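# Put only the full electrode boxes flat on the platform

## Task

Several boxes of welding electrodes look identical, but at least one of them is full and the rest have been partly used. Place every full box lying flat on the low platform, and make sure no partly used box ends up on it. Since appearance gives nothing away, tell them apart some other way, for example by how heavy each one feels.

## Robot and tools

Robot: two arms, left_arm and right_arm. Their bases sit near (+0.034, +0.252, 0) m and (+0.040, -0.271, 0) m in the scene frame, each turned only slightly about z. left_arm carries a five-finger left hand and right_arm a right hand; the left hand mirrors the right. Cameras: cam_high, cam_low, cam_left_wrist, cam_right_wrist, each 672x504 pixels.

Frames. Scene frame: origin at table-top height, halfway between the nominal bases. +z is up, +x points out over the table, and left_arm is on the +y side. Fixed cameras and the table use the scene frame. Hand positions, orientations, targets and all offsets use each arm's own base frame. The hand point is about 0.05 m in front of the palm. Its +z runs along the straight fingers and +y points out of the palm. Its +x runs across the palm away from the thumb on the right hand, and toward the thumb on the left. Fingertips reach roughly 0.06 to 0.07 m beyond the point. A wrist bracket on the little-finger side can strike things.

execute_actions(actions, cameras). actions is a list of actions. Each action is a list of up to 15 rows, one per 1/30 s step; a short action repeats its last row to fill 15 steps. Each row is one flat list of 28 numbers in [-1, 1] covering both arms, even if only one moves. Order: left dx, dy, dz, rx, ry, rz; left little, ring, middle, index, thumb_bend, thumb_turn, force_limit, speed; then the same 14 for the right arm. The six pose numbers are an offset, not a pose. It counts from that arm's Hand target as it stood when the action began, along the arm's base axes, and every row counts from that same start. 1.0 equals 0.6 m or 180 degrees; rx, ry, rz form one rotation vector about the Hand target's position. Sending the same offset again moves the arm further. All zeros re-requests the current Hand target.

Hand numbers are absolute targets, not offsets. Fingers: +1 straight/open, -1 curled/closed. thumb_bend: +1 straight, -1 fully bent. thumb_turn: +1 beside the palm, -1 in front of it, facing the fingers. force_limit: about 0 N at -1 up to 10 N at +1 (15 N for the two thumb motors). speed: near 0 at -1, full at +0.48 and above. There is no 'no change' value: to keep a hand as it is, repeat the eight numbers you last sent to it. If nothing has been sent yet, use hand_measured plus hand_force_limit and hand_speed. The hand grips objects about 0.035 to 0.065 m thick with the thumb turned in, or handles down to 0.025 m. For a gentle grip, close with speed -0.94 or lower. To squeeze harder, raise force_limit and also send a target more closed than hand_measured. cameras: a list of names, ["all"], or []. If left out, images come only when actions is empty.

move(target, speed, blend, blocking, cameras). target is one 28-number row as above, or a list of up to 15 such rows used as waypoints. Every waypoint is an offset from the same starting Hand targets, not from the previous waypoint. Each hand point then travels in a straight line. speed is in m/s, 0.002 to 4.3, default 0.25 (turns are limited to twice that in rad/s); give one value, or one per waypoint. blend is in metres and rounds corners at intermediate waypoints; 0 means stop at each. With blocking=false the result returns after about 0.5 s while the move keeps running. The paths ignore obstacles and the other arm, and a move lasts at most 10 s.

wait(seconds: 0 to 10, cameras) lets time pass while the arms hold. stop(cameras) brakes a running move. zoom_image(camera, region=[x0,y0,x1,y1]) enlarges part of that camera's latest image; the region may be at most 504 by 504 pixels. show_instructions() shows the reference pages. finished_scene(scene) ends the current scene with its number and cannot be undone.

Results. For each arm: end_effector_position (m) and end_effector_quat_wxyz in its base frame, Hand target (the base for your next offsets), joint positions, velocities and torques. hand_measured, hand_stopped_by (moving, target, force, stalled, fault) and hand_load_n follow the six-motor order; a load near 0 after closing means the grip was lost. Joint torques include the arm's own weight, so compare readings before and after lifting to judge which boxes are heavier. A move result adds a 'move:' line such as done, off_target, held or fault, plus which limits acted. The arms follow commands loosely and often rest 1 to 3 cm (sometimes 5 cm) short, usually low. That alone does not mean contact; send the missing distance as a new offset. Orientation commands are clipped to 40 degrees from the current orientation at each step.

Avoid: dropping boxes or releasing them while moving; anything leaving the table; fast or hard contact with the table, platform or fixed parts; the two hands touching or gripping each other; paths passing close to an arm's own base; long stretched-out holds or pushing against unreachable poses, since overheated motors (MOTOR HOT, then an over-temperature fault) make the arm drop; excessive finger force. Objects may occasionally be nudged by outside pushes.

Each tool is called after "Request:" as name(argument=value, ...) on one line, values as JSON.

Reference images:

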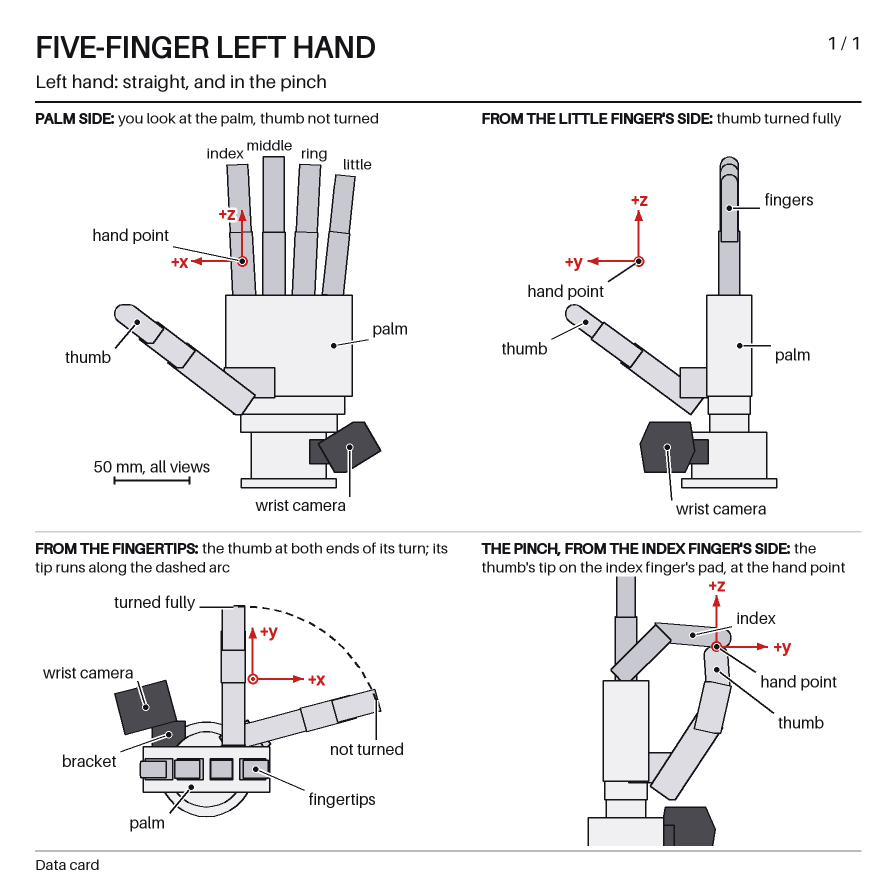

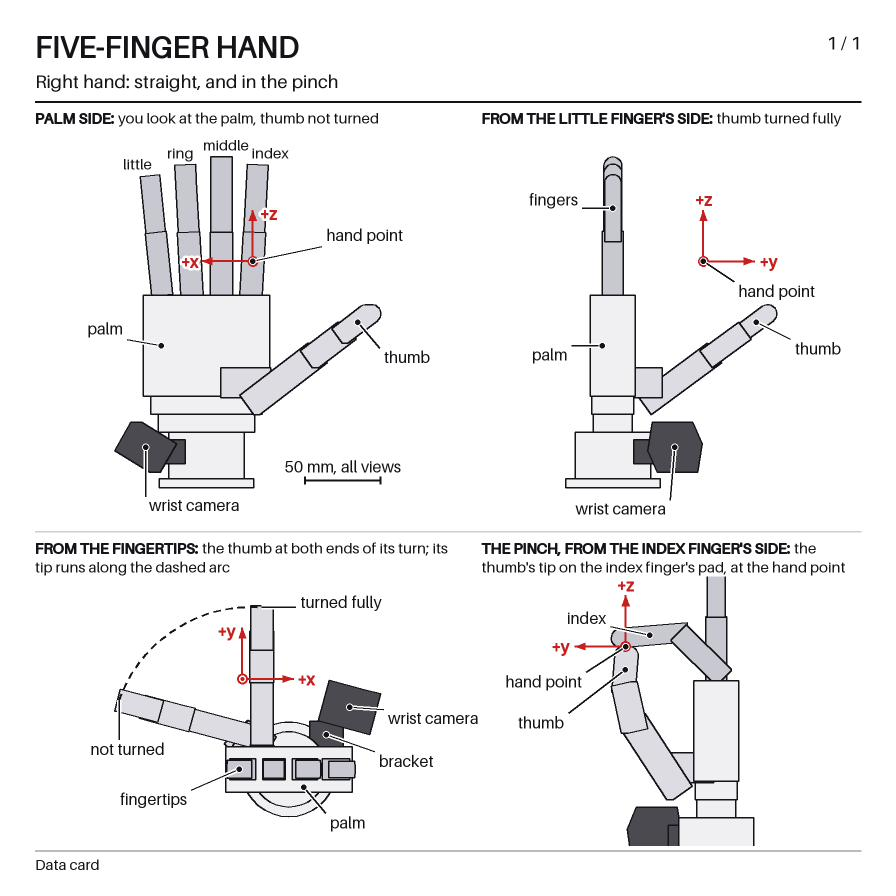

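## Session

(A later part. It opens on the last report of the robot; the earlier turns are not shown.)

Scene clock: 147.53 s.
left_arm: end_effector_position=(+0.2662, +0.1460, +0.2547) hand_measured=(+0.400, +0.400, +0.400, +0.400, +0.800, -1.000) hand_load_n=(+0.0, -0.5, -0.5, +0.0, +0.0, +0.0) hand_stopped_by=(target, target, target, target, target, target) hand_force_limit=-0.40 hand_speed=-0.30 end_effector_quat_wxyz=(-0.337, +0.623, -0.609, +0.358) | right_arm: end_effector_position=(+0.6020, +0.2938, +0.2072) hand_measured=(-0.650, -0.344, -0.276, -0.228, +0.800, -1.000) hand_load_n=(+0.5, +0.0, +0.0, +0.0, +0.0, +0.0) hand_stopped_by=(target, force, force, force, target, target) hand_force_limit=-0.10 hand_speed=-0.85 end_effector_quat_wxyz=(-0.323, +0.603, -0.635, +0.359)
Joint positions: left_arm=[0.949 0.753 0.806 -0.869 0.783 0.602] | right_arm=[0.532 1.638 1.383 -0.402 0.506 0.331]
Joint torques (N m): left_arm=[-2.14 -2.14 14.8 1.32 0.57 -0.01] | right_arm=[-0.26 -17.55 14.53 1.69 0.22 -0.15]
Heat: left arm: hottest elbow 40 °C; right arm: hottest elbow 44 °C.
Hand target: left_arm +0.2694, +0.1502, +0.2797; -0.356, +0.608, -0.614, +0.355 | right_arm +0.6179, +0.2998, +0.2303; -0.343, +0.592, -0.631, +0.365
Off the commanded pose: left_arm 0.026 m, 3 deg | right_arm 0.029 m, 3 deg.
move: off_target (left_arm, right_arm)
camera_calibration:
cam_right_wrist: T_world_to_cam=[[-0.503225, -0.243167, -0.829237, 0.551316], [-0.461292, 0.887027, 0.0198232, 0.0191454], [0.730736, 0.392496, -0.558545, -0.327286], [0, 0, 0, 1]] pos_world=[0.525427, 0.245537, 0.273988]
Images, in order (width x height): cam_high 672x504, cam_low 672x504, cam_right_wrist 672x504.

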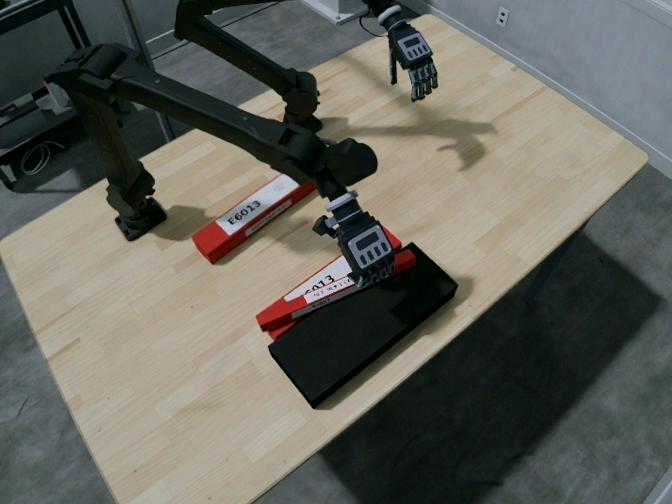

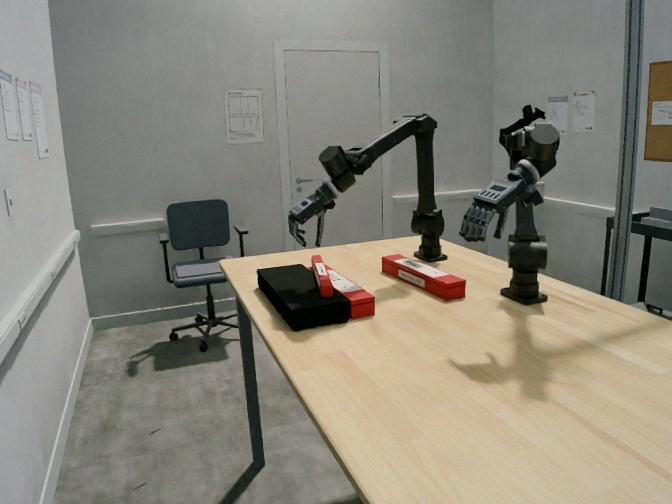

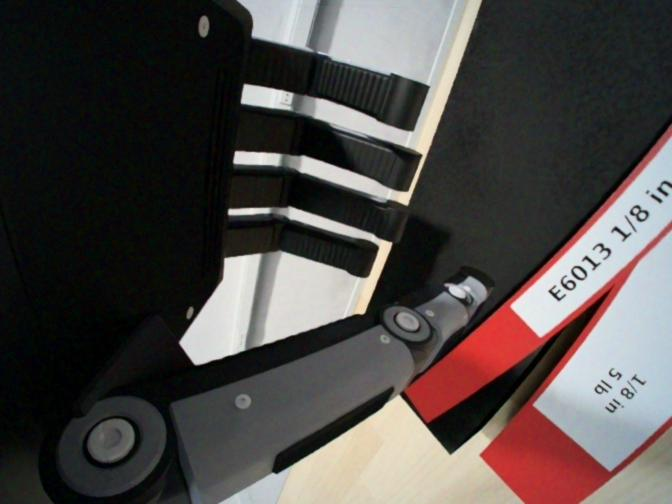

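Request:
move(target=[0,0,0,0,0,0,0.4,0.4,0.4,0.4,0.8,-1,-0.4,-0.3,-0.088,-0.023,-0.165,0,0,-0.067,0.4,0.4,0.4,0.4,0.8,-1,-0.4,-0.3], speed=0.12, cameras=["cam_right_wrist","cam_high"])

Scene clock: 175.63 s.
left_arm: end_effector_position=(+0.2662, +0.1460, +0.2547) hand_measured=(+0.400, +0.400, +0.400, +0.400, +0.800, -1.000) hand_load_n=(+0.0, +0.0, +0.0, -0.5, -0.5, +0.0) hand_stopped_by=(target, target, target, target, target, target) hand_force_limit=-0.40 hand_speed=-0.30 end_effector_quat_wxyz=(-0.337, +0.623, -0.609, +0.358) | right_arm: end_effector_position=(+0.5627, +0.2795, +0.1330) hand_measured=(+0.400, +0.400, +0.400, +0.400, +0.800, -1.000) hand_load_n=(+0.0, +0.0, +0.0, +0.0, +0.0, +0.0) hand_stopped_by=(target, target, target, target, target, target) hand_force_limit=-0.40 hand_speed=-0.30 end_effector_quat_wxyz=(+0.296, -0.527, +0.689, -0.401)
Joint positions: left_arm=[0.949 0.753 0.806 -0.869 0.783 0.602] | right_arm=[0.601 1.64 1.178 -0.282 0.731 0.534]
Joint torques (N m): left_arm=[-2.14 -2.14 14.82 1.33 0.58 0] | right_arm=[0.56 -16.15 9.84 1.68 0.52 0.01]
Motor temperatures (°C): left_arm=[32 32 41 31 27 27] | right_arm=[30 34 46 28 25 30]
Heat: left arm: hottest elbow 41 °C; right arm: hottest elbow 46 °C.
Hand target: left_arm +0.2694, +0.1502, +0.2797; -0.356, +0.608, -0.614, +0.355 | right_arm +0.5651, +0.2862, +0.1315; +0.303, -0.523, +0.690, -0.399
Off the commanded pose: left_arm 0.026 m, 3 deg | right_arm 0.007 m, 1 deg.
move: off_target (left_arm)
camera_calibration:
cam_right_wrist: T_world_to_cam=[[-0.512634, -0.135288, -0.847882, 0.444026], [-0.268085, 0.963359, 0.00837163, -0.113414], [0.815682, 0.231596, -0.530119, -0.341024], [0, 0, 0, 1]] pos_world=[0.475385, 0.24831, 0.196648]
Images, in order (width x height): cam_high 672x504, cam_right_wrist 672x504.

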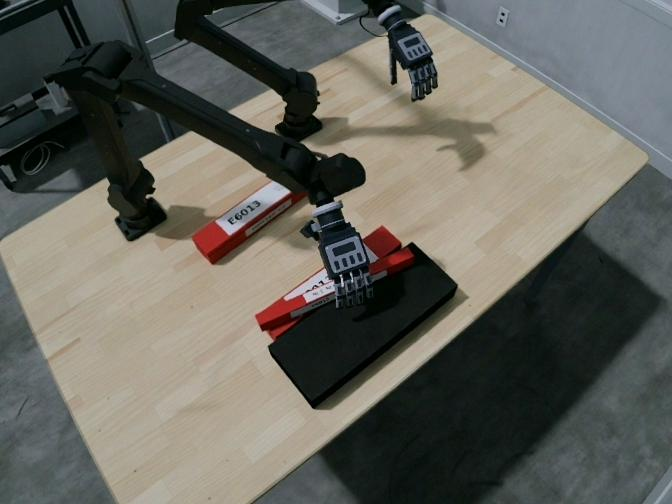

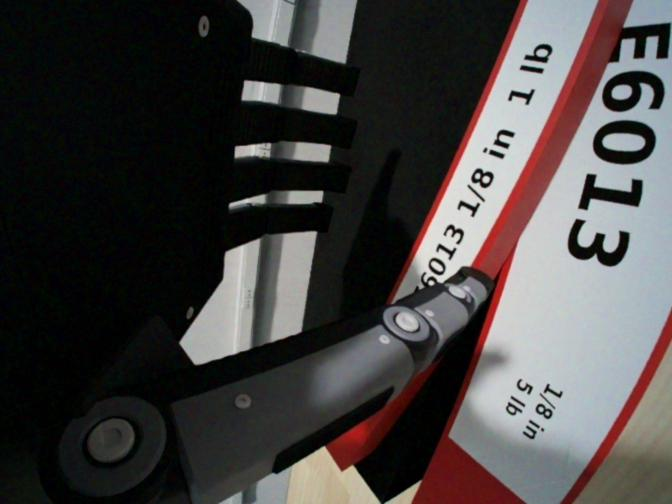

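Request:
zoom_image(camera="cam_right_wrist", region=[320, 0, 672, 504])

Scaled by 1.000.

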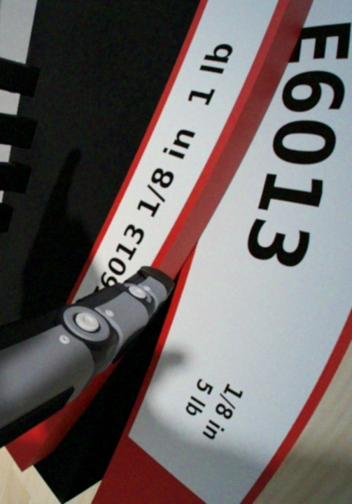

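Request:
move(target=[0,0,0,0,0,0,0.4,0.4,0.4,0.4,0.8,-1,-0.4,-0.3,0.004,0.006,-0.062,0,0,-0.006,0.4,0.4,0.4,0.4,0.8,-1,-0.4,-0.3], speed=0.08, cameras=["cam_right_wrist"])

Scene clock: 190.83 s.
left_arm: end_effector_position=(+0.2662, +0.1460, +0.2547) hand_measured=(+0.400, +0.400, +0.400, +0.400, +0.800, -1.000) hand_load_n=(+0.0, +0.0, +0.0, +0.0, +0.0, +0.0) hand_stopped_by=(target, target, target, target, target, target) hand_force_limit=-0.40 hand_speed=-0.30 end_effector_quat_wxyz=(-0.337, +0.623, -0.609, +0.358) | right_arm: end_effector_position=(+0.5649, +0.2850, +0.0933) hand_measured=(+0.400, +0.400, +0.400, +0.400, +0.800, -1.000) hand_load_n=(+0.0, +0.0, +0.0, +0.0, +0.0, +0.0) hand_stopped_by=(target, target, target, target, target, target) hand_force_limit=-0.40 hand_speed=-0.30 end_effector_quat_wxyz=(+0.291, -0.521, +0.693, -0.404)
Joint positions: left_arm=[0.949 0.753 0.806 -0.869 0.783 0.602] | right_arm=[0.611 1.708 1.153 -0.207 0.752 0.558]
Joint torques (N m): left_arm=[-2.2 -2.14 14.79 1.28 0.57 -0.01] | right_arm=[0.38 -17.03 9.26 1.58 0.45 0]
Heat: left arm: hottest elbow 41 °C; right arm: hottest elbow 43 °C.
Hand target: left_arm +0.2694, +0.1502, +0.2797; -0.356, +0.608, -0.614, +0.355 | right_arm +0.5674, +0.2897, +0.0941; +0.299, -0.516, +0.694, -0.402
Off the commanded pose: left_arm 0.026 m, 3 deg | right_arm 0.005 m, 1 deg.
move: off_target (left_arm)
camera_calibration:
cam_right_wrist: T_world_to_cam=[[-0.516073, -0.128081, -0.846914, 0.412141], [-0.251126, 0.967932, 0.00664227, -0.128449], [0.818904, 0.21611, -0.531688, -0.362351], [0, 0, 0, 1]] pos_world=[0.477169, 0.255425, 0.157244]
Images, in order (width x height): cam_right_wrist 672x504.

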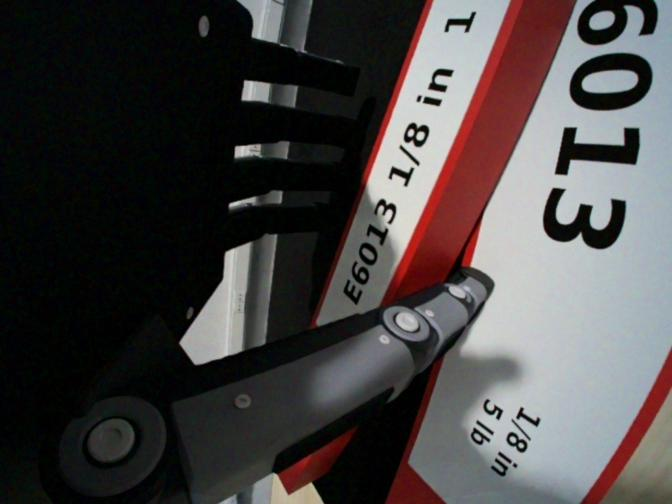

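Request:
execute_actions(actions=[[[0,0,0,0,0,0,0.4,0.4,0.4,0.4,0.8,-1,-0.4,-0.3,0,0,-0.007,0,0,0,0.4,0.4,0.4,0.4,0.8,-1,-0.4,-0.3]],[[0,0,0,0,0,0,0.4,0.4,0.4,0.4,0.8,-1,-0.4,-0.3,0,0,0,0,0,0,-0.5,-0.5,-0.5,-0.5,0.8,-1,-0.4,-0.85]],[[0,0,0,0,0,0,0.4,0.4,0.4,0.4,0.8,-1,-0.4,-0.3,0,0,0,0,0,0,-0.5,-0.5,-0.5,-0.5,0.8,-1,-0.4,-0.85]],[[0,0,0,0,0,0,0.4,0.4,0.4,0.4,0.8,-1,-0.4,-0.3,0,0,0,0,0,0,-0.5,-0.5,-0.5,-0.5,0.8,-1,-0.4,-0.85]],[[0,0,0,0,0,0,0.4,0.4,0.4,0.4,0.8,-1,-0.4,-0.3,0,0,0,0,0,0,-0.5,-0.5,-0.5,-0.5,0.8,-1,-0.4,-0.85]]], cameras=["cam_right_wrist"])

Scene clock: 198.30 s.
left_arm: end_effector_position=(+0.2662, +0.1460, +0.2547) hand_measured=(+0.400, +0.400, +0.400, +0.400, +0.800, -1.000) hand_load_n=(+0.0, +0.0, +0.0, +0.0, +0.0, +0.0) hand_stopped_by=(target, target, target, target, target, target) hand_force_limit=-0.40 hand_speed=-0.30 end_effector_quat_wxyz=(-0.337, +0.623, -0.609, +0.358) | right_arm: end_effector_position=(+0.5674, +0.2867, +0.0957) hand_measured=(-0.446, -0.294, -0.238, -0.320, +0.802, -1.000) hand_load_n=(+2.5, +0.0, +0.0, +1.5, +5.0, +2.0) hand_stopped_by=(force, force, force, force, target, target) hand_force_limit=-0.40 hand_speed=-0.85 end_effector_quat_wxyz=(+0.298, -0.517, +0.694, -0.404)
Joint positions: left_arm=[0.949 0.753 0.806 -0.869 0.783 0.602] | right_arm=[0.611 1.708 1.152 -0.191 0.752 0.56]
Joint torques (N m): left_arm=[-2.2 -2.14 14.82 1.31 0.57 -0.01] | right_arm=[0.32 -16.56 8.95 1.36 0.43 0]
Heat: left arm: hottest elbow 41 °C; right arm: hottest elbow 43 °C.
Hand target: left_arm +0.2694, +0.1502, +0.2797; -0.356, +0.608, -0.614, +0.355 | right_arm +0.5675, +0.2898, +0.0901; +0.299, -0.516, +0.695, -0.402
Off the commanded pose: left_arm 0.026 m, 3 deg | right_arm 0.007 m, 0 deg.
Step readings (end_effector_position of left_arm | right_arm):
0: (+0.2662, +0.1460, +0.2547) | (+0.5649, +0.2851, +0.0933)
1: (+0.2662, +0.1460, +0.2547) | (+0.5652, +0.2852, +0.0936)
2: (+0.2662, +0.1460, +0.2547) | (+0.5656, +0.2855, +0.0940)
4: (+0.2662, +0.1460, +0.2547) | (+0.5661, +0.2859, +0.0945)
8: (+0.2662, +0.1460, +0.2547) | (+0.5663, +0.2860, +0.0947)
15: (+0.2662, +0.1460, +0.2547) | (+0.5664, +0.2861, +0.0948)
16: (+0.2662, +0.1460, +0.2547) | (+0.5664, +0.2861, +0.0948)
17: (+0.2662, +0.1460, +0.2547) | (+0.5664, +0.2861, +0.0948)
19: (+0.2662, +0.1460, +0.2547) | (+0.5664, +0.2861, +0.0948)
23: (+0.2662, +0.1460, +0.2547) | (+0.5665, +0.2862, +0.0949)
30: (+0.2662, +0.1460, +0.2547) | (+0.5673, +0.2864, +0.0957)
31: (+0.2662, +0.1460, +0.2547) | (+0.5675, +0.2864, +0.0959)
32: (+0.2662, +0.1460, +0.2547) | (+0.5675, +0.2865, +0.0959)
34: (+0.2662, +0.1460, +0.2547) | (+0.5676, +0.2865, +0.0960)
38: (+0.2662, +0.1460, +0.2547) | (+0.5677, +0.2865, +0.0962)
45: (+0.2662, +0.1460, +0.2547) | (+0.5678, +0.2866, +0.0962)
46: (+0.2662, +0.1460, +0.2547) | (+0.5678, +0.2866, +0.0962)
47: (+0.2662, +0.1460, +0.2547) | (+0.5678, +0.2866, +0.0962)
49: (+0.2662, +0.1460, +0.2547) | (+0.5677, +0.2866, +0.0961)
53: (+0.2662, +0.1460, +0.2547) | (+0.5677, +0.2866, +0.0961)
60: (+0.2662, +0.1460, +0.2547) | (+0.5677, +0.2867, +0.0961)
61: (+0.2662, +0.1460, +0.2547) | (+0.5677, +0.2867, +0.0961)
62: (+0.2662, +0.1460, +0.2547) | (+0.5677, +0.2867, +0.0961)
64: (+0.2662, +0.1460, +0.2547) | (+0.5677, +0.2868, +0.0961)
68: (+0.2662, +0.1460, +0.2547) | (+0.5677, +0.2868, +0.0961)
75: (+0.2662, +0.1460, +0.2547) | (+0.5676, +0.2868, +0.0959)
camera_calibration:
cam_right_wrist: T_world_to_cam=[[-0.504853, -0.119436, -0.854903, 0.407536], [-0.250444, 0.968048, 0.0126536, -0.130535], [0.826076, 0.220493, -0.518634, -0.370125], [0, 0, 0, 1]] pos_world=[0.478806, 0.256649, 0.158096]
Images, in order (width x height): cam_right_wrist 672x504.

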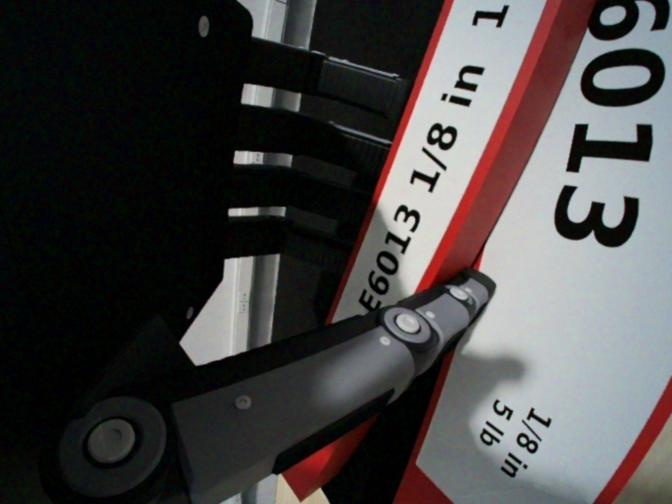

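Request:
execute_actions(actions=[[[0,0,0,0,0,0,0.4,0.4,0.4,0.4,0.8,-1,-0.4,-0.3,0,0,-0.01,0,0,0,-0.2,-0.2,-0.2,-0.2,0.8,-1,-0.4,-0.85]],[[0,0,0,0,0,0,0.4,0.4,0.4,0.4,0.8,-1,-0.4,-0.3,0,0,0,0,0,0,-0.2,-0.2,-0.2,-0.2,0.8,-1,-0.4,-0.85]]])

Scene clock: 202.53 s.
left_arm: end_effector_position=(+0.2662, +0.1460, +0.2547) hand_measured=(+0.400, +0.400, +0.400, +0.400, +0.800, -1.000) hand_load_n=(+0.0, +0.0, +0.0, +0.0, +0.0, +0.0) hand_stopped_by=(target, target, target, target, target, target) hand_force_limit=-0.40 hand_speed=-0.30 end_effector_quat_wxyz=(-0.337, +0.623, -0.609, +0.358) | right_arm: end_effector_position=(+0.5667, +0.2862, +0.0917) hand_measured=(-0.200, -0.200, -0.200, -0.200, +0.800, -1.000) hand_load_n=(+0.0, -0.5, -0.5, +0.0, +0.0, +0.5) hand_stopped_by=(target, target, target, target, target, target) hand_force_limit=-0.40 hand_speed=-0.85 end_effector_quat_wxyz=(+0.298, -0.517, +0.694, -0.404)
Joint positions: left_arm=[0.949 0.753 0.806 -0.869 0.783 0.602] | right_arm=[0.611 1.712 1.145 -0.182 0.753 0.56]
Joint torques (N m): left_arm=[-2.2 -2.2 14.78 1.29 0.58 -0.01] | right_arm=[0.32 -16.15 8.85 1.59 0.42 0]
Heat: left arm: hottest elbow 42 °C; right arm: hottest elbow 42 °C.
Hand target: left_arm +0.2694, +0.1502, +0.2797; -0.356, +0.608, -0.614, +0.355 | right_arm +0.5675, +0.2897, +0.0839; +0.299, -0.516, +0.695, -0.402
Off the commanded pose: left_arm 0.026 m, 3 deg | right_arm 0.009 m, 0 deg.
Step readings (end_effector_position of left_arm | right_arm):
0: (+0.2662, +0.1460, +0.2547) | (+0.5674, +0.2867, +0.0957)
1: (+0.2662, +0.1460, +0.2547) | (+0.5672, +0.2866, +0.0954)
2: (+0.2662, +0.1460, +0.2547) | (+0.5672, +0.2866, +0.0952)
4: (+0.2662, +0.1460, +0.2547) | (+0.5673, +0.2867, +0.0952)
8: (+0.2662, +0.1460, +0.2547) | (+0.5675, +0.2867, +0.0953)
15: (+0.2662, +0.1460, +0.2547) | (+0.5667, +0.2862, +0.0917)
16: (+0.2662, +0.1460, +0.2547) | (+0.5667, +0.2862, +0.0917)
17: (+0.2662, +0.1460, +0.2547) | (+0.5667, +0.2862, +0.0917)
19: (+0.2662, +0.1460, +0.2547) | (+0.5667, +0.2862, +0.0917)
23: (+0.2662, +0.1460, +0.2547) | (+0.5667, +0.2862, +0.0917)
30: (+0.2662, +0.1460, +0.2547) | (+0.5667, +0.2862, +0.0917)

Now z=.0917. Close fully.

Request:
execute_actions(actions=[[[0,0,0,0,0,0,0.4,0.4,0.4,0.4,0.8,-1,-0.4,-0.3,0,0,0,0,0,0,-0.5,-0.5,-0.5,-0.5,0.8,-1,-0.4,-0.85]],[[0,0,0,0,0,0,0.4,0.4,0.4,0.4,0.8,-1,-0.4,-0.3,0,0,0,0,0,0,-0.5,-0.5,-0.5,-0.5,0.8,-1,-0.4,-0.85]],[[0,0,0,0,0,0,0.4,0.4,0.4,0.4,0.8,-1,-0.4,-0.3,0,0,0,0,0,0,-0.65,-0.65,-0.65,-0.65,0.8,-1,-0.2,-0.85]],[[0,0,0,0,0,0,0.4,0.4,0.4,0.4,0.8,-1,-0.4,-0.3,0,0,0,0,0,0,-0.65,-0.65,-0.65,-0.65,0.8,-1,-0.2,-0.85]],[[0,0,0,0,0,0,0.4,0.4,0.4,0.4,0.8,-1,-0.4,-0.3,0,0,0,0,0,0,-0.7,-0.7,-0.7,-0.7,0.8,-1,-0.1,-0.85]],[[0,0,0,0,0,0,0.4,0.4,0.4,0.4,0.8,-1,-0.4,-0.3,0,0,0,0,0,0,-0.7,-0.7,-0.7,-0.7,0.8,-1,-0.1,-0.85]]], cameras=["cam_right_wrist"])

Scene clock: 210.63 s.
left_arm: end_effector_position=(+0.2662, +0.1460, +0.2547) hand_measured=(+0.400, +0.400, +0.400, +0.400, +0.800, -1.000) hand_load_n=(+0.0, +0.0, +0.0, +0.0, +0.0, +0.0) hand_stopped_by=(target, target, target, target, target, target) hand_force_limit=-0.40 hand_speed=-0.30 end_effector_quat_wxyz=(-0.337, +0.623, -0.609, +0.358) | right_arm: end_effector_position=(+0.5667, +0.2864, +0.0913) hand_measured=(-0.526, -0.360, -0.274, -0.346, +0.804, -1.000) hand_load_n=(+4.5, +3.5, +4.0, +6.0, +13.0, +5.5) hand_stopped_by=(force, force, force, force, target, target) hand_force_limit=-0.10 hand_speed=-0.85 end_effector_quat_wxyz=(+0.298, -0.517, +0.694, -0.404)
Joint positions: left_arm=[0.949 0.753 0.806 -0.869 0.783 0.602] | right_arm=[0.611 1.712 1.145 -0.182 0.752 0.56]
Joint torques (N m): left_arm=[-2.26 -2.14 14.79 1.32 0.58 0] | right_arm=[0.32 -16.26 8.83 1.55 0.44 -0.01]
Heat: left arm: hottest elbow 42 °C; right arm: hottest elbow 42 °C.
Hand target: left_arm +0.2694, +0.1502, +0.2797; -0.356, +0.608, -0.614, +0.355 | right_arm +0.5674, +0.2897, +0.0839; +0.299, -0.516, +0.695, -0.402
Off the commanded pose: left_arm 0.026 m, 3 deg | right_arm 0.008 m, 0 deg.
Step readings (end_effector_position of left_arm | right_arm):
0: (+0.2662, +0.1460, +0.2547) | (+0.5667, +0.2862, +0.0917)
1: (+0.2662, +0.1460, +0.2547) | (+0.5667, +0.2862, +0.0917)
2: (+0.2662, +0.1460, +0.2547) | (+0.5667, +0.2862, +0.0917)
4: (+0.2662, +0.1460, +0.2547) | (+0.5668, +0.2862, +0.0918)
8: (+0.2662, +0.1460, +0.2547) | (+0.5667, +0.2863, +0.0915)
15: (+0.2662, +0.1460, +0.2547) | (+0.5667, +0.2864, +0.0915)
16: (+0.2662, +0.1460, +0.2547) | (+0.5667, +0.2864, +0.0915)
17: (+0.2662, +0.1460, +0.2547) | (+0.5667, +0.2864, +0.0915)
19: (+0.2662, +0.1460, +0.2547) | (+0.5667, +0.2864, +0.0915)
23: (+0.2662, +0.1460, +0.2547) | (+0.5667, +0.2865, +0.0915)
30: (+0.2662, +0.1460, +0.2547) | (+0.5667, +0.2865, +0.0915)
31: (+0.2662, +0.1460, +0.2547) | (+0.5667, +0.2865, +0.0915)
32: (+0.2662, +0.1460, +0.2547) | (+0.5667, +0.2865, +0.0915)
34: (+0.2662, +0.1460, +0.2547) | (+0.5667, +0.2865, +0.0915)
38: (+0.2662, +0.1460, +0.2547) | (+0.5667, +0.2864, +0.0913)
45: (+0.2662, +0.1460, +0.2547) | (+0.5667, +0.2864, +0.0913)
46: (+0.2662, +0.1460, +0.2547) | (+0.5667, +0.2864, +0.0913)
47: (+0.2662, +0.1460, +0.2547) | (+0.5667, +0.2864, +0.0913)
49: (+0.2662, +0.1460, +0.2547) | (+0.5667, +0.2864, +0.0913)
53: (+0.2662, +0.1460, +0.2547) | (+0.5667, +0.2864, +0.0913)
60: (+0.2662, +0.1460, +0.2547) | (+0.5667, +0.2864, +0.0913)
61: (+0.2662, +0.1460, +0.2547) | (+0.5667, +0.2864, +0.0913)
62: (+0.2662, +0.1460, +0.2547) | (+0.5667, +0.2864, +0.0913)
64: (+0.2662, +0.1460, +0.2547) | (+0.5667, +0.2864, +0.0913)
68: (+0.2662, +0.1460, +0.2547) | (+0.5667, +0.2864, +0.0913)
75: (+0.2662, +0.1460, +0.2547) | (+0.5667, +0.2864, +0.0913)
76: (+0.2662, +0.1460, +0.2547) | (+0.5667, +0.2864, +0.0913)
77: (+0.2662, +0.1460, +0.2547) | (+0.5667, +0.2864, +0.0913)
79: (+0.2662, +0.1460, +0.2547) | (+0.5667, +0.2864, +0.0913)
83: (+0.2662, +0.1460, +0.2547) | (+0.5667, +0.2864, +0.0913)
90: (+0.2662, +0.1460, +0.2547) | (+0.5667, +0.2864, +0.0913)
camera_calibration:
cam_right_wrist: T_world_to_cam=[[-0.505895, -0.119414, -0.85429, 0.403936], [-0.250334, 0.968073, 0.0129243, -0.130371], [0.825472, 0.220396, -0.519637, -0.371169], [0, 0, 0, 1]] pos_world=[0.478102, 0.256248, 0.153891]
Images, in order (width x height): cam_right_wrist 672x504.

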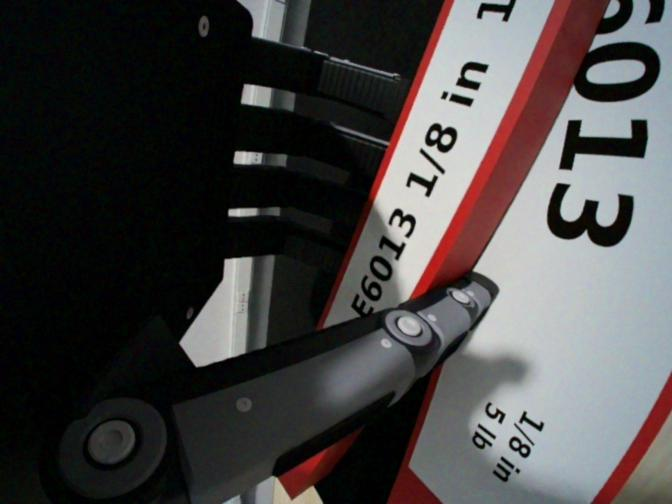

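Request:
move(target=[[0,0,0,0,0,0,0.4,0.4,0.4,0.4,0.8,-1,-0.4,-0.3,0.01,0,0.15,0,0,0,-0.7,-0.7,-0.7,-0.7,0.8,-1,-0.1,-0.85],[0,0,0,0,0,0,0.4,0.4,0.4,0.4,0.8,-1,-0.4,-0.3,0.13,0,0.17,0,0,0.085,-0.7,-0.7,-0.7,-0.7,0.8,-1,-0.1,-0.85]], speed=0.08, cameras=["cam_high","cam_right_wrist"])

Scene clock: 226.80 s.
left_arm: end_effector_position=(+0.2662, +0.1460, +0.2547) hand_measured=(+0.400, +0.400, +0.400, +0.400, +0.800, -1.000) hand_load_n=(+0.0, +0.0, +0.0, +0.0, +0.0, +0.0) hand_stopped_by=(target, target, target, target, target, target) hand_force_limit=-0.40 hand_speed=-0.30 end_effector_quat_wxyz=(-0.337, +0.623, -0.609, +0.358) | right_arm: end_effector_position=(+0.6103, +0.2756, +0.1270) hand_measured=(-0.526, -0.360, -0.274, -0.346, +0.804, -1.000) hand_load_n=(+0.0, +3.0, +2.5, +4.5, +14.0, +1.5) hand_stopped_by=(force, force, force, force, target, target) hand_force_limit=-0.10 hand_speed=-0.85 end_effector_quat_wxyz=(-0.299, +0.631, -0.630, +0.340)
Joint positions: left_arm=[0.949 0.753 0.806 -0.869 0.783 0.602] | right_arm=[0.484 1.723 1.306 -0.291 0.432 0.279]
Joint torques (N m): left_arm=[-2.2 -2.14 14.82 1.31 0.57 0] | right_arm=[-0.32 -20.25 17.09 2.26 0.34 -0.17]
Motor temperatures (°C): left_arm=[32 32 42 31 27 27] | right_arm=[30 35 41 28 26 30]
Heat: left arm: hottest elbow 42 °C; right arm: hottest elbow 41 °C.
Hand target: left_arm +0.2694, +0.1502, +0.2797; -0.356, +0.608, -0.614, +0.355 | right_arm +0.6455, +0.2897, +0.1861; -0.350, +0.604, -0.620, +0.359
Off the commanded pose: left_arm 0.026 m, 3 deg | right_arm 0.070 m, 7 deg.
move: off_target (left_arm, right_arm)
camera_calibration:
cam_right_wrist: T_world_to_cam=[[-0.549873, -0.285215, -0.785043, 0.518928], [-0.493466, 0.869253, 0.0298321, 0.0639281], [0.673893, 0.403796, -0.618722, -0.331808], [0, 0, 0, 1]] pos_world=[0.540493, 0.226419, 0.200177]
Images, in order (width x height): cam_high 672x504, cam_right_wrist 672x504.

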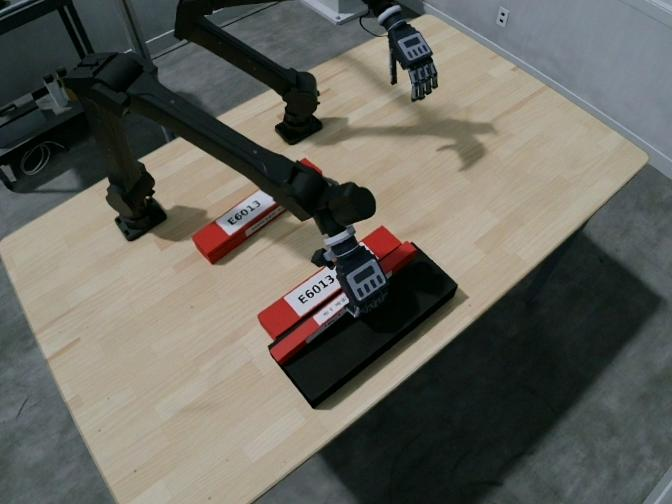

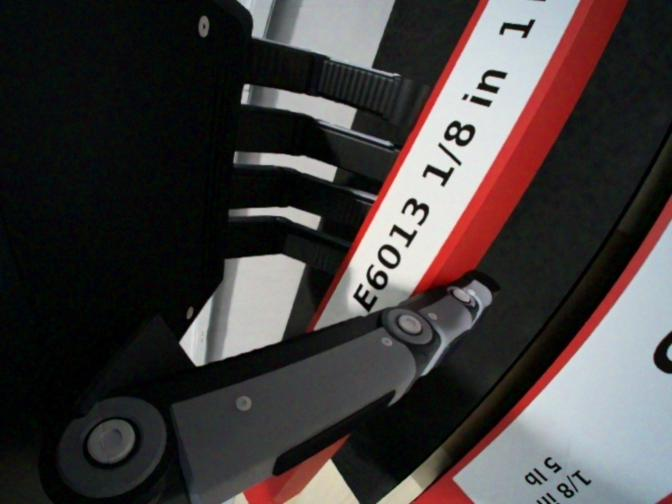

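Request:
zoom_image(camera="cam_right_wrist", region=[372, 124, 672, 504])

Scaled by 1.326 from the camera's 672x504 image, which has a finer 960x720 frame.

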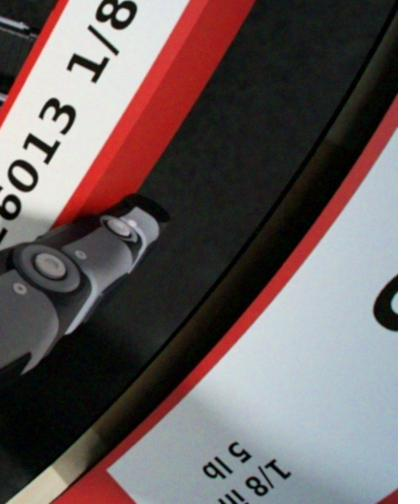

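Request:
move(target=[[0,0,0,0,0,0,0.4,0.4,0.4,0.4,0.8,-1,-0.4,-0.3,0.0758,0.013,0.0,0,0,0,-0.7,-0.7,-0.7,-0.7,0.8,-1,-0.1,-0.85],[0,0,0,0,0,0,0.4,0.4,0.4,0.4,0.8,-1,-0.4,-0.3,0.0758,0.013,-0.115,0,0,0,-0.7,-0.7,-0.7,-0.7,0.8,-1,-0.1,-0.85]], speed=0.08, cameras=["cam_high","cam_right_wrist"])

Scene clock: 245.27 s.
left_arm: end_effector_position=(+0.2662, +0.1460, +0.2547) hand_measured=(+0.400, +0.400, +0.400, +0.400, +0.800, -1.000) hand_load_n=(+0.0, +0.0, +0.0, +0.0, +0.0, +0.0) hand_stopped_by=(target, target, target, target, target, target) hand_force_limit=-0.40 hand_speed=-0.30 end_effector_quat_wxyz=(-0.337, +0.623, -0.609, +0.358) | right_arm: end_effector_position=(+0.6778, +0.2972, +0.1010) hand_measured=(-0.526, -0.360, -0.274, -0.346, +0.804, -1.000) hand_load_n=(+0.5, +0.5, +2.0, +7.0, +14.0, +1.5) hand_stopped_by=(force, force, force, force, target, target) hand_force_limit=-0.10 hand_speed=-0.85 end_effector_quat_wxyz=(-0.329, +0.620, -0.619, +0.352)
Joint positions: left_arm=[0.949 0.753 0.806 -0.869 0.783 0.602] | right_arm=[0.464 1.895 1.441 -0.172 0.415 0.249]
Joint torques (N m): left_arm=[-2.14 -2.08 14.82 1.33 0.57 0] | right_arm=[-0.67 -21.48 10.86 2.52 0.17 -0.02]
Heat: left arm: hottest elbow 43 °C; right arm: hottest elbow 44 °C.
Hand target: left_arm +0.2694, +0.1502, +0.2797; -0.356, +0.608, -0.614, +0.355 | right_arm +0.6908, +0.2975, +0.1170; -0.350, +0.604, -0.620, +0.359
Off the commanded pose: left_arm 0.026 m, 3 deg | right_arm 0.021 m, 3 deg.
move: off_target (left_arm, right_arm)
camera_calibration:
cam_right_wrist: T_world_to_cam=[[-0.492851, -0.273159, -0.826125, 0.503746], [-0.504817, 0.863082, 0.0157857, 0.090197], [0.708701, 0.424821, -0.563266, -0.437556], [0, 0, 0, 1]] pos_world=[0.603901, 0.245638, 0.168273]
Images, in order (width x height): cam_high 672x504, cam_right_wrist 672x504.

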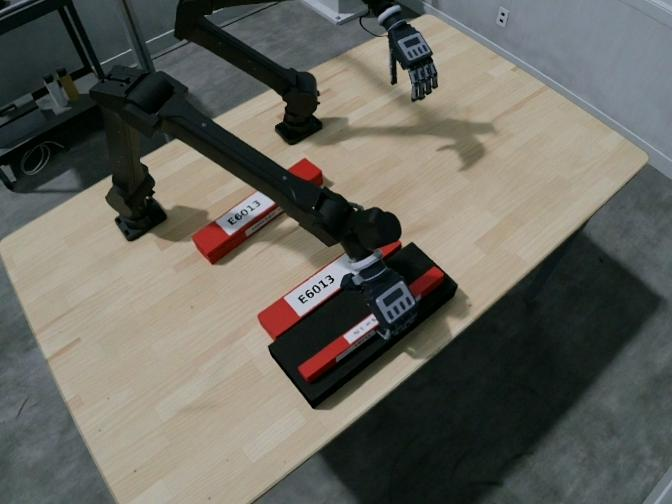

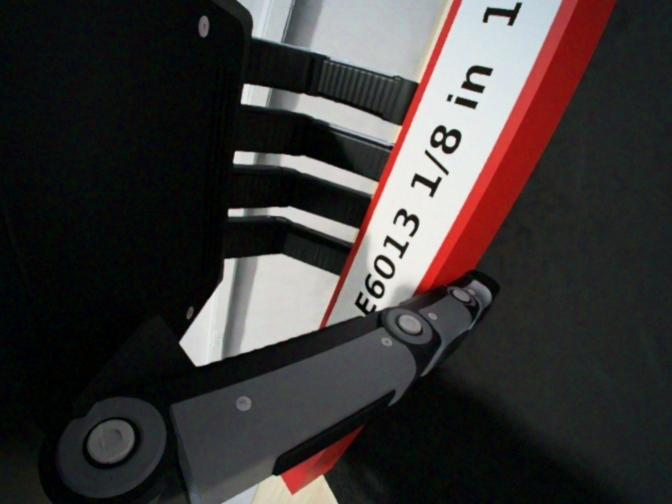

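Request:
zoom_image(camera="cam_right_wrist", region=[250, 0, 500, 320])

Request:
zoom_image(camera="cam_high", region=[250, 220, 480, 420])

Scaled by 1.575 from the camera's 672x504 image, which has a finer 960x720 frame.

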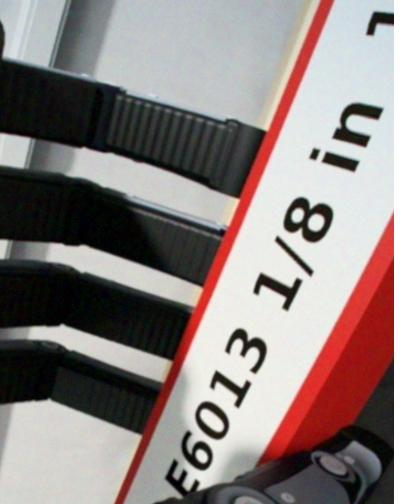

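Scaled by 2.191 from the camera's 672x504 image, which has a finer 960x720 frame.

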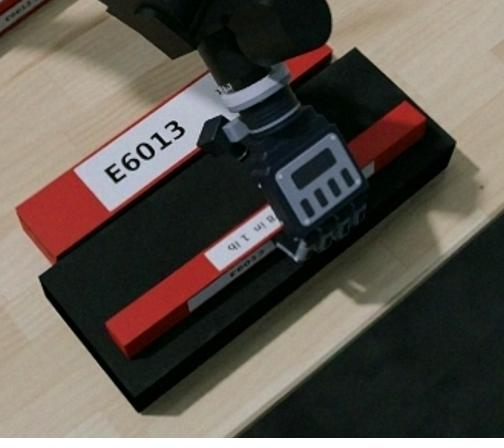

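Request:
move(target=[[0,0,0,0,0,0,0.4,0.4,0.4,0.4,0.8,-1,-0.4,-0.3,0,0,0.005,0,0,0.018,-0.7,-0.7,-0.7,-0.7,0.8,-1,-0.1,-0.85],[0,0,0,0,0,0,0.4,0.4,0.4,0.4,0.8,-1,-0.4,-0.3,0,0,-0.035,0,0,0.018,-0.7,-0.7,-0.7,-0.7,0.8,-1,-0.1,-0.85]], speed=0.06, cameras=["cam_high","cam_right_wrist"])

Request:
zoom_image(camera="cam_high", region=[250, 220, 480, 420])

Scene clock: 258.00 s.
left_arm: end_effector_position=(+0.2662, +0.1460, +0.2547) hand_measured=(+0.400, +0.400, +0.400, +0.400, +0.800, -1.000) hand_load_n=(+0.0, +0.0, +0.0, +0.0, +0.0, +0.0) hand_stopped_by=(target, target, target, target, target, target) hand_force_limit=-0.40 hand_speed=-0.30 end_effector_quat_wxyz=(-0.337, +0.623, -0.609, +0.358) | right_arm: end_effector_position=(+0.6780, +0.2995, +0.0996) hand_measured=(-0.526, -0.360, -0.276, -0.346, +0.804, -1.000) hand_load_n=(+0.5, +0.0, +1.0, +5.5, +16.0, -0.5) hand_stopped_by=(force, force, force, force, target, target) hand_force_limit=-0.10 hand_speed=-0.85 end_effector_quat_wxyz=(-0.347, +0.635, -0.598, +0.345)
Joint positions: left_arm=[0.949 0.753 0.806 -0.869 0.783 0.602] | right_arm=[0.455 1.89 1.416 -0.115 0.358 0.203]
Joint torques (N m): left_arm=[-2.2 -2.02 14.8 1.31 0.57 -0.01] | right_arm=[-0.85 -19.43 10.15 2.96 0.08 0.04]
Heat: left arm: hottest elbow 43 °C; right arm: hottest elbow 43 °C.
Hand target: left_arm +0.2694, +0.1502, +0.2797; -0.356, +0.608, -0.614, +0.355 | right_arm +0.6911, +0.2973, +0.0961; -0.360, +0.621, -0.602, +0.349
Off the commanded pose: left_arm 0.026 m, 3 deg | right_arm 0.013 m, 2 deg.
move: off_target (left_arm, right_arm)
camera_calibration:
cam_right_wrist: T_world_to_cam=[[-0.460476, -0.297695, -0.836265, 0.489693], [-0.557433, 0.830143, 0.0114262, 0.134289], [0.690819, 0.471423, -0.548206, -0.442763], [0, 0, 0, 1]] pos_world=[0.606218, 0.243029, 0.165254]
Images, in order (width x height): cam_high 672x504, cam_right_wrist 672x504.

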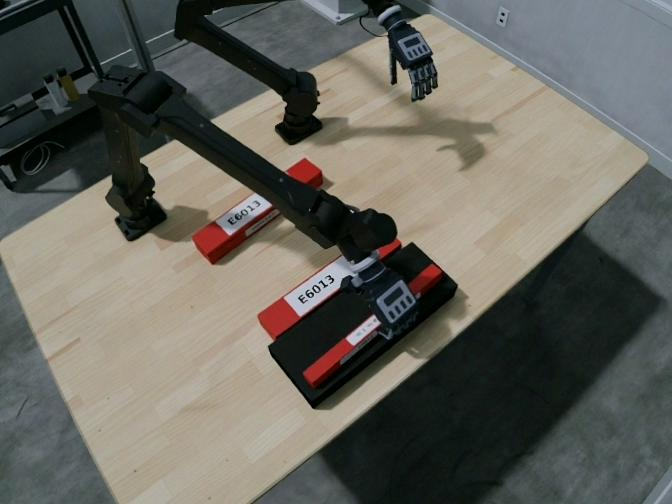

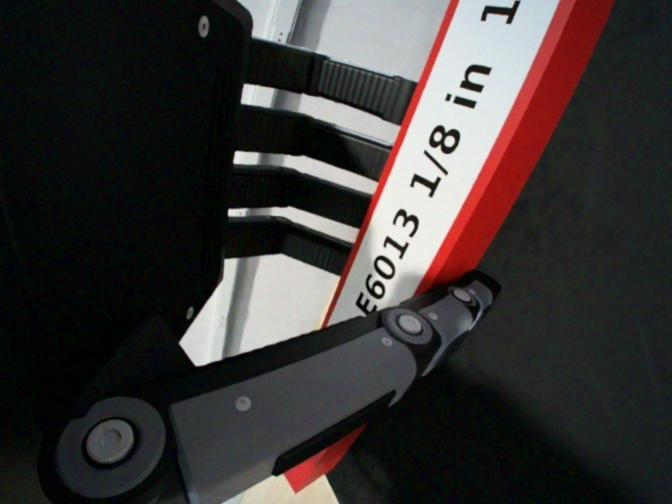

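Scaled by 2.191 from the camera's 672x504 image, which has a finer 960x720 frame.

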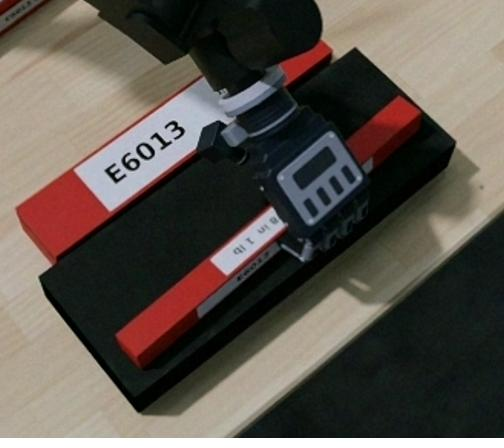

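Request:
move(target=[0,0,0,0,0,0,0.4,0.4,0.4,0.4,0.8,-1,-0.4,-0.3,0.0,0,-0.013,0,0,0,-0.7,-0.7,-0.7,-0.7,0.8,-1,-0.1,-0.85], speed=0.05)

Scene clock: 260.97 s.
left_arm: end_effector_position=(+0.2662, +0.1460, +0.2547) hand_measured=(+0.400, +0.400, +0.400, +0.400, +0.800, -1.000) hand_load_n=(+0.0, +0.0, +0.0, +0.0, +0.5, +0.0) hand_stopped_by=(target, target, target, target, target, target) hand_force_limit=-0.40 hand_speed=-0.30 end_effector_quat_wxyz=(-0.337, +0.623, -0.609, +0.358) | right_arm: end_effector_position=(+0.6779, +0.2994, +0.0991) hand_measured=(-0.526, -0.360, -0.276, -0.346, +0.804, -1.000) hand_load_n=(+0.5, +0.0, +1.0, +5.5, +16.5, -1.0) hand_stopped_by=(force, force, force, force, target, target) hand_force_limit=-0.10 hand_speed=-0.85 end_effector_quat_wxyz=(-0.350, +0.633, -0.597, +0.347)
Joint positions: left_arm=[0.949 0.753 0.806 -0.869 0.783 0.602] | right_arm=[0.455 1.889 1.407 -0.1 0.357 0.201]
Joint torques (N m): left_arm=[-2.2 -2.14 14.84 1.32 0.57 -0.01] | right_arm=[-0.91 -18.43 10.07 3.11 0.09 0.06]
Heat: left arm: hottest elbow 43 °C; right arm: hottest elbow 43 °C.
Hand target: left_arm +0.2694, +0.1502, +0.2797; -0.356, +0.608, -0.614, +0.355 | right_arm +0.6909, +0.2973, +0.0880; -0.360, +0.621, -0.602, +0.349
Off the commanded pose: left_arm 0.026 m, 3 deg | right_arm 0.017 m, 2 deg.
move: off_target (left_arm, right_arm)

Request:
execute_actions(actions=[[[0,0,0,0,0,0,0.4,0.4,0.4,0.4,0.8,-1,-0.4,-0.3,-0.02,0,0.01,0,0,0,-0.7,-0.7,-0.7,-0.7,0.8,-1,-0.1,-0.85]],[[0,0,0,0,0,0,0.4,0.4,0.4,0.4,0.8,-1,-0.4,-0.3,0,0,0,0,0,0,0,0,0,0,0.8,-1,-0.4,-0.8]],[[0,0,0,0,0,0,0.4,0.4,0.4,0.4,0.8,-1,-0.4,-0.3,0,0,0,0,0,0,0,0,0,0,0.8,-1,-0.4,-0.8]],[[0,0,0,0,0,0,0.4,0.4,0.4,0.4,0.8,-1,-0.4,-0.3,0,0,0,0,0,0,0,0,0,0,0.8,-1,-0.4,-0.8]],[[0,0,0,0,0,0,0.4,0.4,0.4,0.4,0.8,-1,-0.4,-0.3,0,0,0,0,0,0,0.4,0.4,0.4,0.4,0.95,-1,-0.4,-0.3]],[[0,0,0,0,0,0,0.4,0.4,0.4,0.4,0.8,-1,-0.4,-0.3,0,0,0,0,0,0,0.4,0.4,0.4,0.4,0.95,-1,-0.4,-0.3]]], cameras=["cam_high","cam_right_wrist"])

Scene clock: 269.53 s.
left_arm: end_effector_position=(+0.2662, +0.1460, +0.2547) hand_measured=(+0.400, +0.400, +0.400, +0.400, +0.800, -1.000) hand_load_n=(+0.0, +0.0, -0.5, +0.0, -0.5, +0.0) hand_stopped_by=(target, target, target, target, target, target) hand_force_limit=-0.40 hand_speed=-0.30 end_effector_quat_wxyz=(-0.337, +0.623, -0.609, +0.358) | right_arm: end_effector_position=(+0.6778, +0.2990, +0.1032) hand_measured=(+0.400, +0.400, +0.400, +0.400, +0.950, -1.000) hand_load_n=(+0.0, +0.0, +0.0, +0.0, -1.0, -0.5) hand_stopped_by=(target, target, target, target, target, target) hand_force_limit=-0.40 hand_speed=-0.30 end_effector_quat_wxyz=(-0.362, +0.623, -0.598, +0.350)
Joint positions: left_arm=[0.949 0.753 0.806 -0.869 0.783 0.602] | right_arm=[0.455 1.878 1.386 -0.063 0.362 0.212]
Joint torques (N m): left_arm=[-2.14 -2.08 14.78 1.28 0.57 0] | right_arm=[-0.21 -19.96 9.29 1.7 0.2 0.01]
Heat: left arm: hottest elbow 43 °C; right arm: hottest elbow 42 °C.
Hand target: left_arm +0.2694, +0.1502, +0.2797; -0.356, +0.608, -0.614, +0.355 | right_arm +0.6790, +0.2974, +0.0941; -0.360, +0.621, -0.602, +0.349
Off the commanded pose: left_arm 0.026 m, 3 deg | right_arm 0.009 m, 1 deg.
Step readings (end_effector_position of left_arm | right_arm):
0: (+0.2662, +0.1460, +0.2547) | (+0.6779, +0.2994, +0.0991)
1: (+0.2662, +0.1460, +0.2547) | (+0.6770, +0.2992, +0.0990)
2: (+0.2662, +0.1460, +0.2547) | (+0.6763, +0.2988, +0.0999)
4: (+0.2662, +0.1460, +0.2547) | (+0.6761, +0.2987, +0.1003)
8: (+0.2662, +0.1460, +0.2547) | (+0.6763, +0.2986, +0.1005)
15: (+0.2662, +0.1460, +0.2547) | (+0.6763, +0.2986, +0.1005)
16: (+0.2662, +0.1460, +0.2547) | (+0.6763, +0.2986, +0.1005)
17: (+0.2662, +0.1460, +0.2547) | (+0.6763, +0.2986, +0.1005)
19: (+0.2662, +0.1460, +0.2547) | (+0.6757, +0.2987, +0.1000)
23: (+0.2662, +0.1460, +0.2547) | (+0.6755, +0.2988, +0.1008)
30: (+0.2662, +0.1460, +0.2547) | (+0.6755, +0.2989, +0.1010)
31: (+0.2662, +0.1460, +0.2547) | (+0.6755, +0.2989, +0.1010)
32: (+0.2662, +0.1460, +0.2547) | (+0.6755, +0.2989, +0.1010)
34: (+0.2662, +0.1460, +0.2547) | (+0.6755, +0.2989, +0.1010)
38: (+0.2662, +0.1460, +0.2547) | (+0.6755, +0.2989, +0.1010)
45: (+0.2662, +0.1460, +0.2547) | (+0.6755, +0.2989, +0.1010)
46: (+0.2662, +0.1460, +0.2547) | (+0.6755, +0.2989, +0.1010)
47: (+0.2662, +0.1460, +0.2547) | (+0.6755, +0.2989, +0.1010)
49: (+0.2662, +0.1460, +0.2547) | (+0.6755, +0.2989, +0.1010)
53: (+0.2662, +0.1460, +0.2547) | (+0.6755, +0.2989, +0.1010)
60: (+0.2662, +0.1460, +0.2547) | (+0.6755, +0.2989, +0.1010)
61: (+0.2662, +0.1460, +0.2547) | (+0.6755, +0.2989, +0.1010)
62: (+0.2662, +0.1460, +0.2547) | (+0.6755, +0.2989, +0.1010)
64: (+0.2662, +0.1460, +0.2547) | (+0.6765, +0.2989, +0.1019)
68: (+0.2662, +0.1460, +0.2547) | (+0.6777, +0.2989, +0.1032)
75: (+0.2662, +0.1460, +0.2547) | (+0.6778, +0.2990, +0.1032)
76: (+0.2662, +0.1460, +0.2547) | (+0.6778, +0.2990, +0.1032)
77: (+0.2662, +0.1460, +0.2547) | (+0.6778, +0.2990, +0.1032)
79: (+0.2662, +0.1460, +0.2547) | (+0.6778, +0.2990, +0.1032)
83: (+0.2662, +0.1460, +0.2547) | (+0.6778, +0.2990, +0.1032)
90: (+0.2662, +0.1460, +0.2547) | (+0.6778, +0.2990, +0.1032)
camera_calibration:
cam_right_wrist: T_world_to_cam=[[-0.435778, -0.276537, -0.856519, 0.471503], [-0.551146, 0.834336, 0.0110358, 0.12918], [0.711572, 0.476877, -0.515997, -0.459331], [0, 0, 0, 1]] pos_world=[0.603515, 0.241653, 0.165412]
Images, in order (width x height): cam_high 672x504, cam_right_wrist 672x504.

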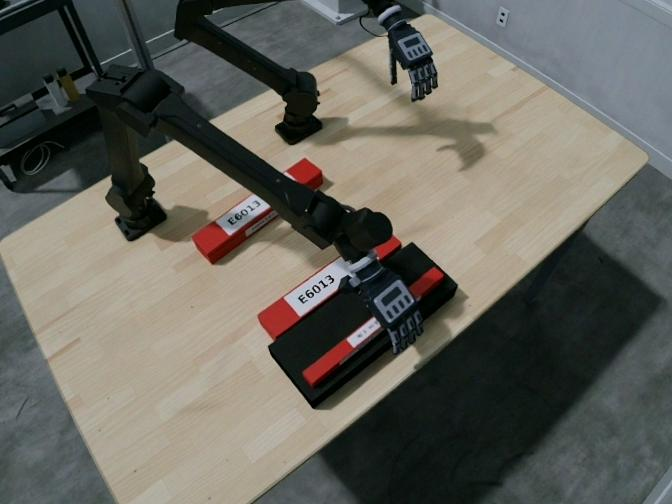

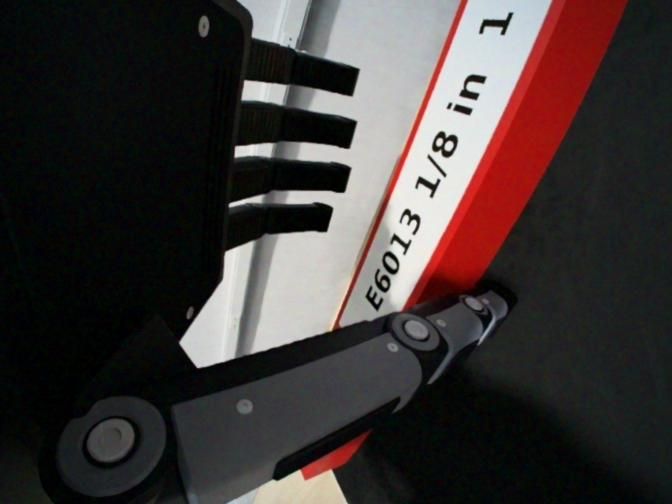

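Request:
move(target=[[0,0,0,0,0,0,0.4,0.4,0.4,0.4,0.8,-1,-0.4,-0.3,0.02,0,0.12,0,0,0,0.4,0.4,0.4,0.4,0.95,-1,-0.4,-0.3],[0,0,0,0,0,0,0.4,0.4,0.4,0.4,0.8,-1,-0.4,-0.3,-0.76,0.105,0.177,0,0.056,0.028,0.4,0.4,0.4,0.4,0.95,-1,-0.4,-0.3]], speed=[0.12,0.35], cameras=["cam_high","cam_right_wrist"])

Scene clock: 316.50 s.
left_arm: end_effector_position=(+0.2662, +0.1460, +0.2547) hand_measured=(+0.400, +0.400, +0.400, +0.400, +0.800, -1.000) hand_load_n=(+0.0, +0.0, +0.0, +0.0, +0.0, +0.0) hand_stopped_by=(target, target, target, target, target, target) hand_force_limit=-0.40 hand_speed=-0.30 end_effector_quat_wxyz=(-0.337, +0.623, -0.609, +0.358) | right_arm: end_effector_position=(+0.2187, +0.3588, +0.1953) hand_measured=(+0.400, +0.400, +0.400, +0.400, +0.950, -1.000) hand_load_n=(+0.5, +0.0, +0.0, +0.0, +0.0, +0.0) hand_stopped_by=(target, target, target, target, target, target) hand_force_limit=-0.40 hand_speed=-0.30 end_effector_quat_wxyz=(-0.320, +0.681, -0.598, +0.276)
Joint positions: left_arm=[0.949 0.753 0.806 -0.869 0.783 0.602] | right_arm=[1.223 1.129 0.942 -0.875 0.744 0.891]
Joint torques (N m): left_arm=[-2.14 -2.14 14.8 1.31 0.57 0] | right_arm=[-0.56 -8.23 11.52 0.31 0.63 0.01]
Heat: left arm: hottest elbow 44 °C; right arm: hottest elbow 40 °C.
Hand target: left_arm +0.2694, +0.1502, +0.2797; -0.356, +0.608, -0.614, +0.355 | right_arm +0.2229, +0.3605, +0.2004; -0.321, +0.675, -0.604, +0.277
Off the commanded pose: left_arm 0.026 m, 3 deg | right_arm 0.007 m, 1 deg.
move: off_target (left_arm)
camera_calibration:
cam_right_wrist: T_world_to_cam=[[-0.555671, -0.327967, -0.763981, 0.393443], [-0.616319, 0.779237, 0.113755, -0.16089], [0.558014, 0.534067, -0.635132, -0.077378], [0, 0, 0, 1]] pos_world=[0.162644, 0.295733, 0.26974]
Images, in order (width x height): cam_high 672x504, cam_right_wrist 672x504.

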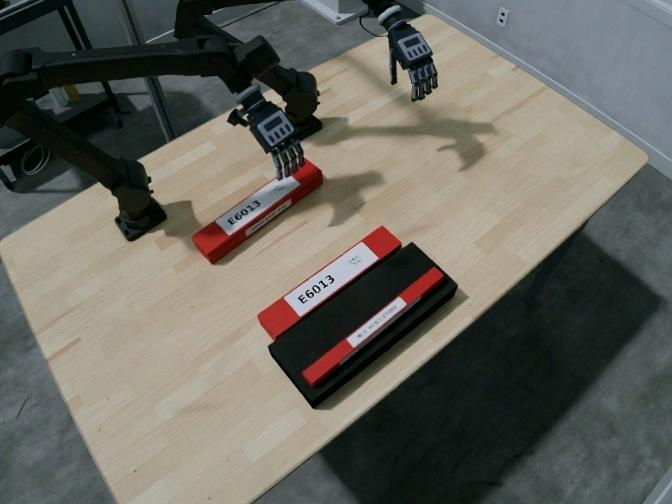

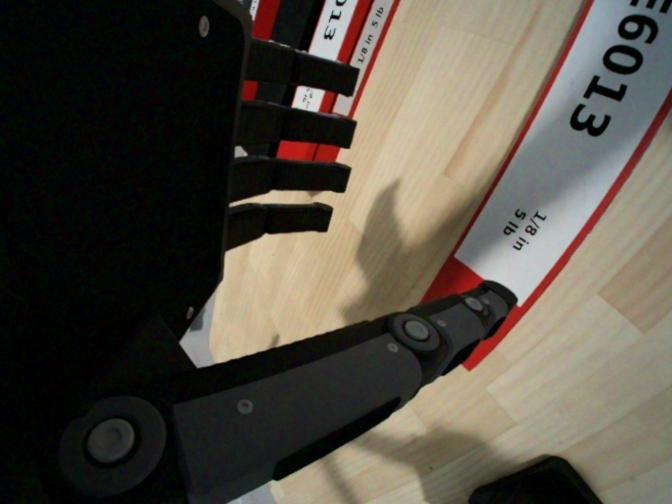

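Request:
zoom_image(camera="cam_right_wrist", region=[400, 0, 672, 400])

Scaled by 1.260 from the camera's 672x504 image, which has a finer 960x720 frame.

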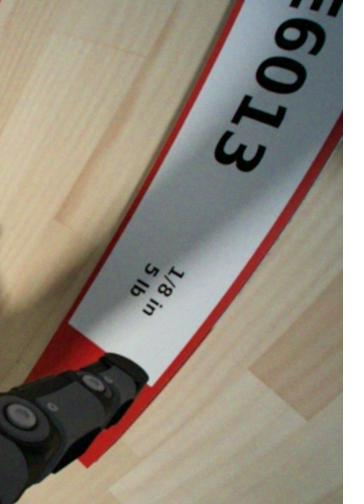

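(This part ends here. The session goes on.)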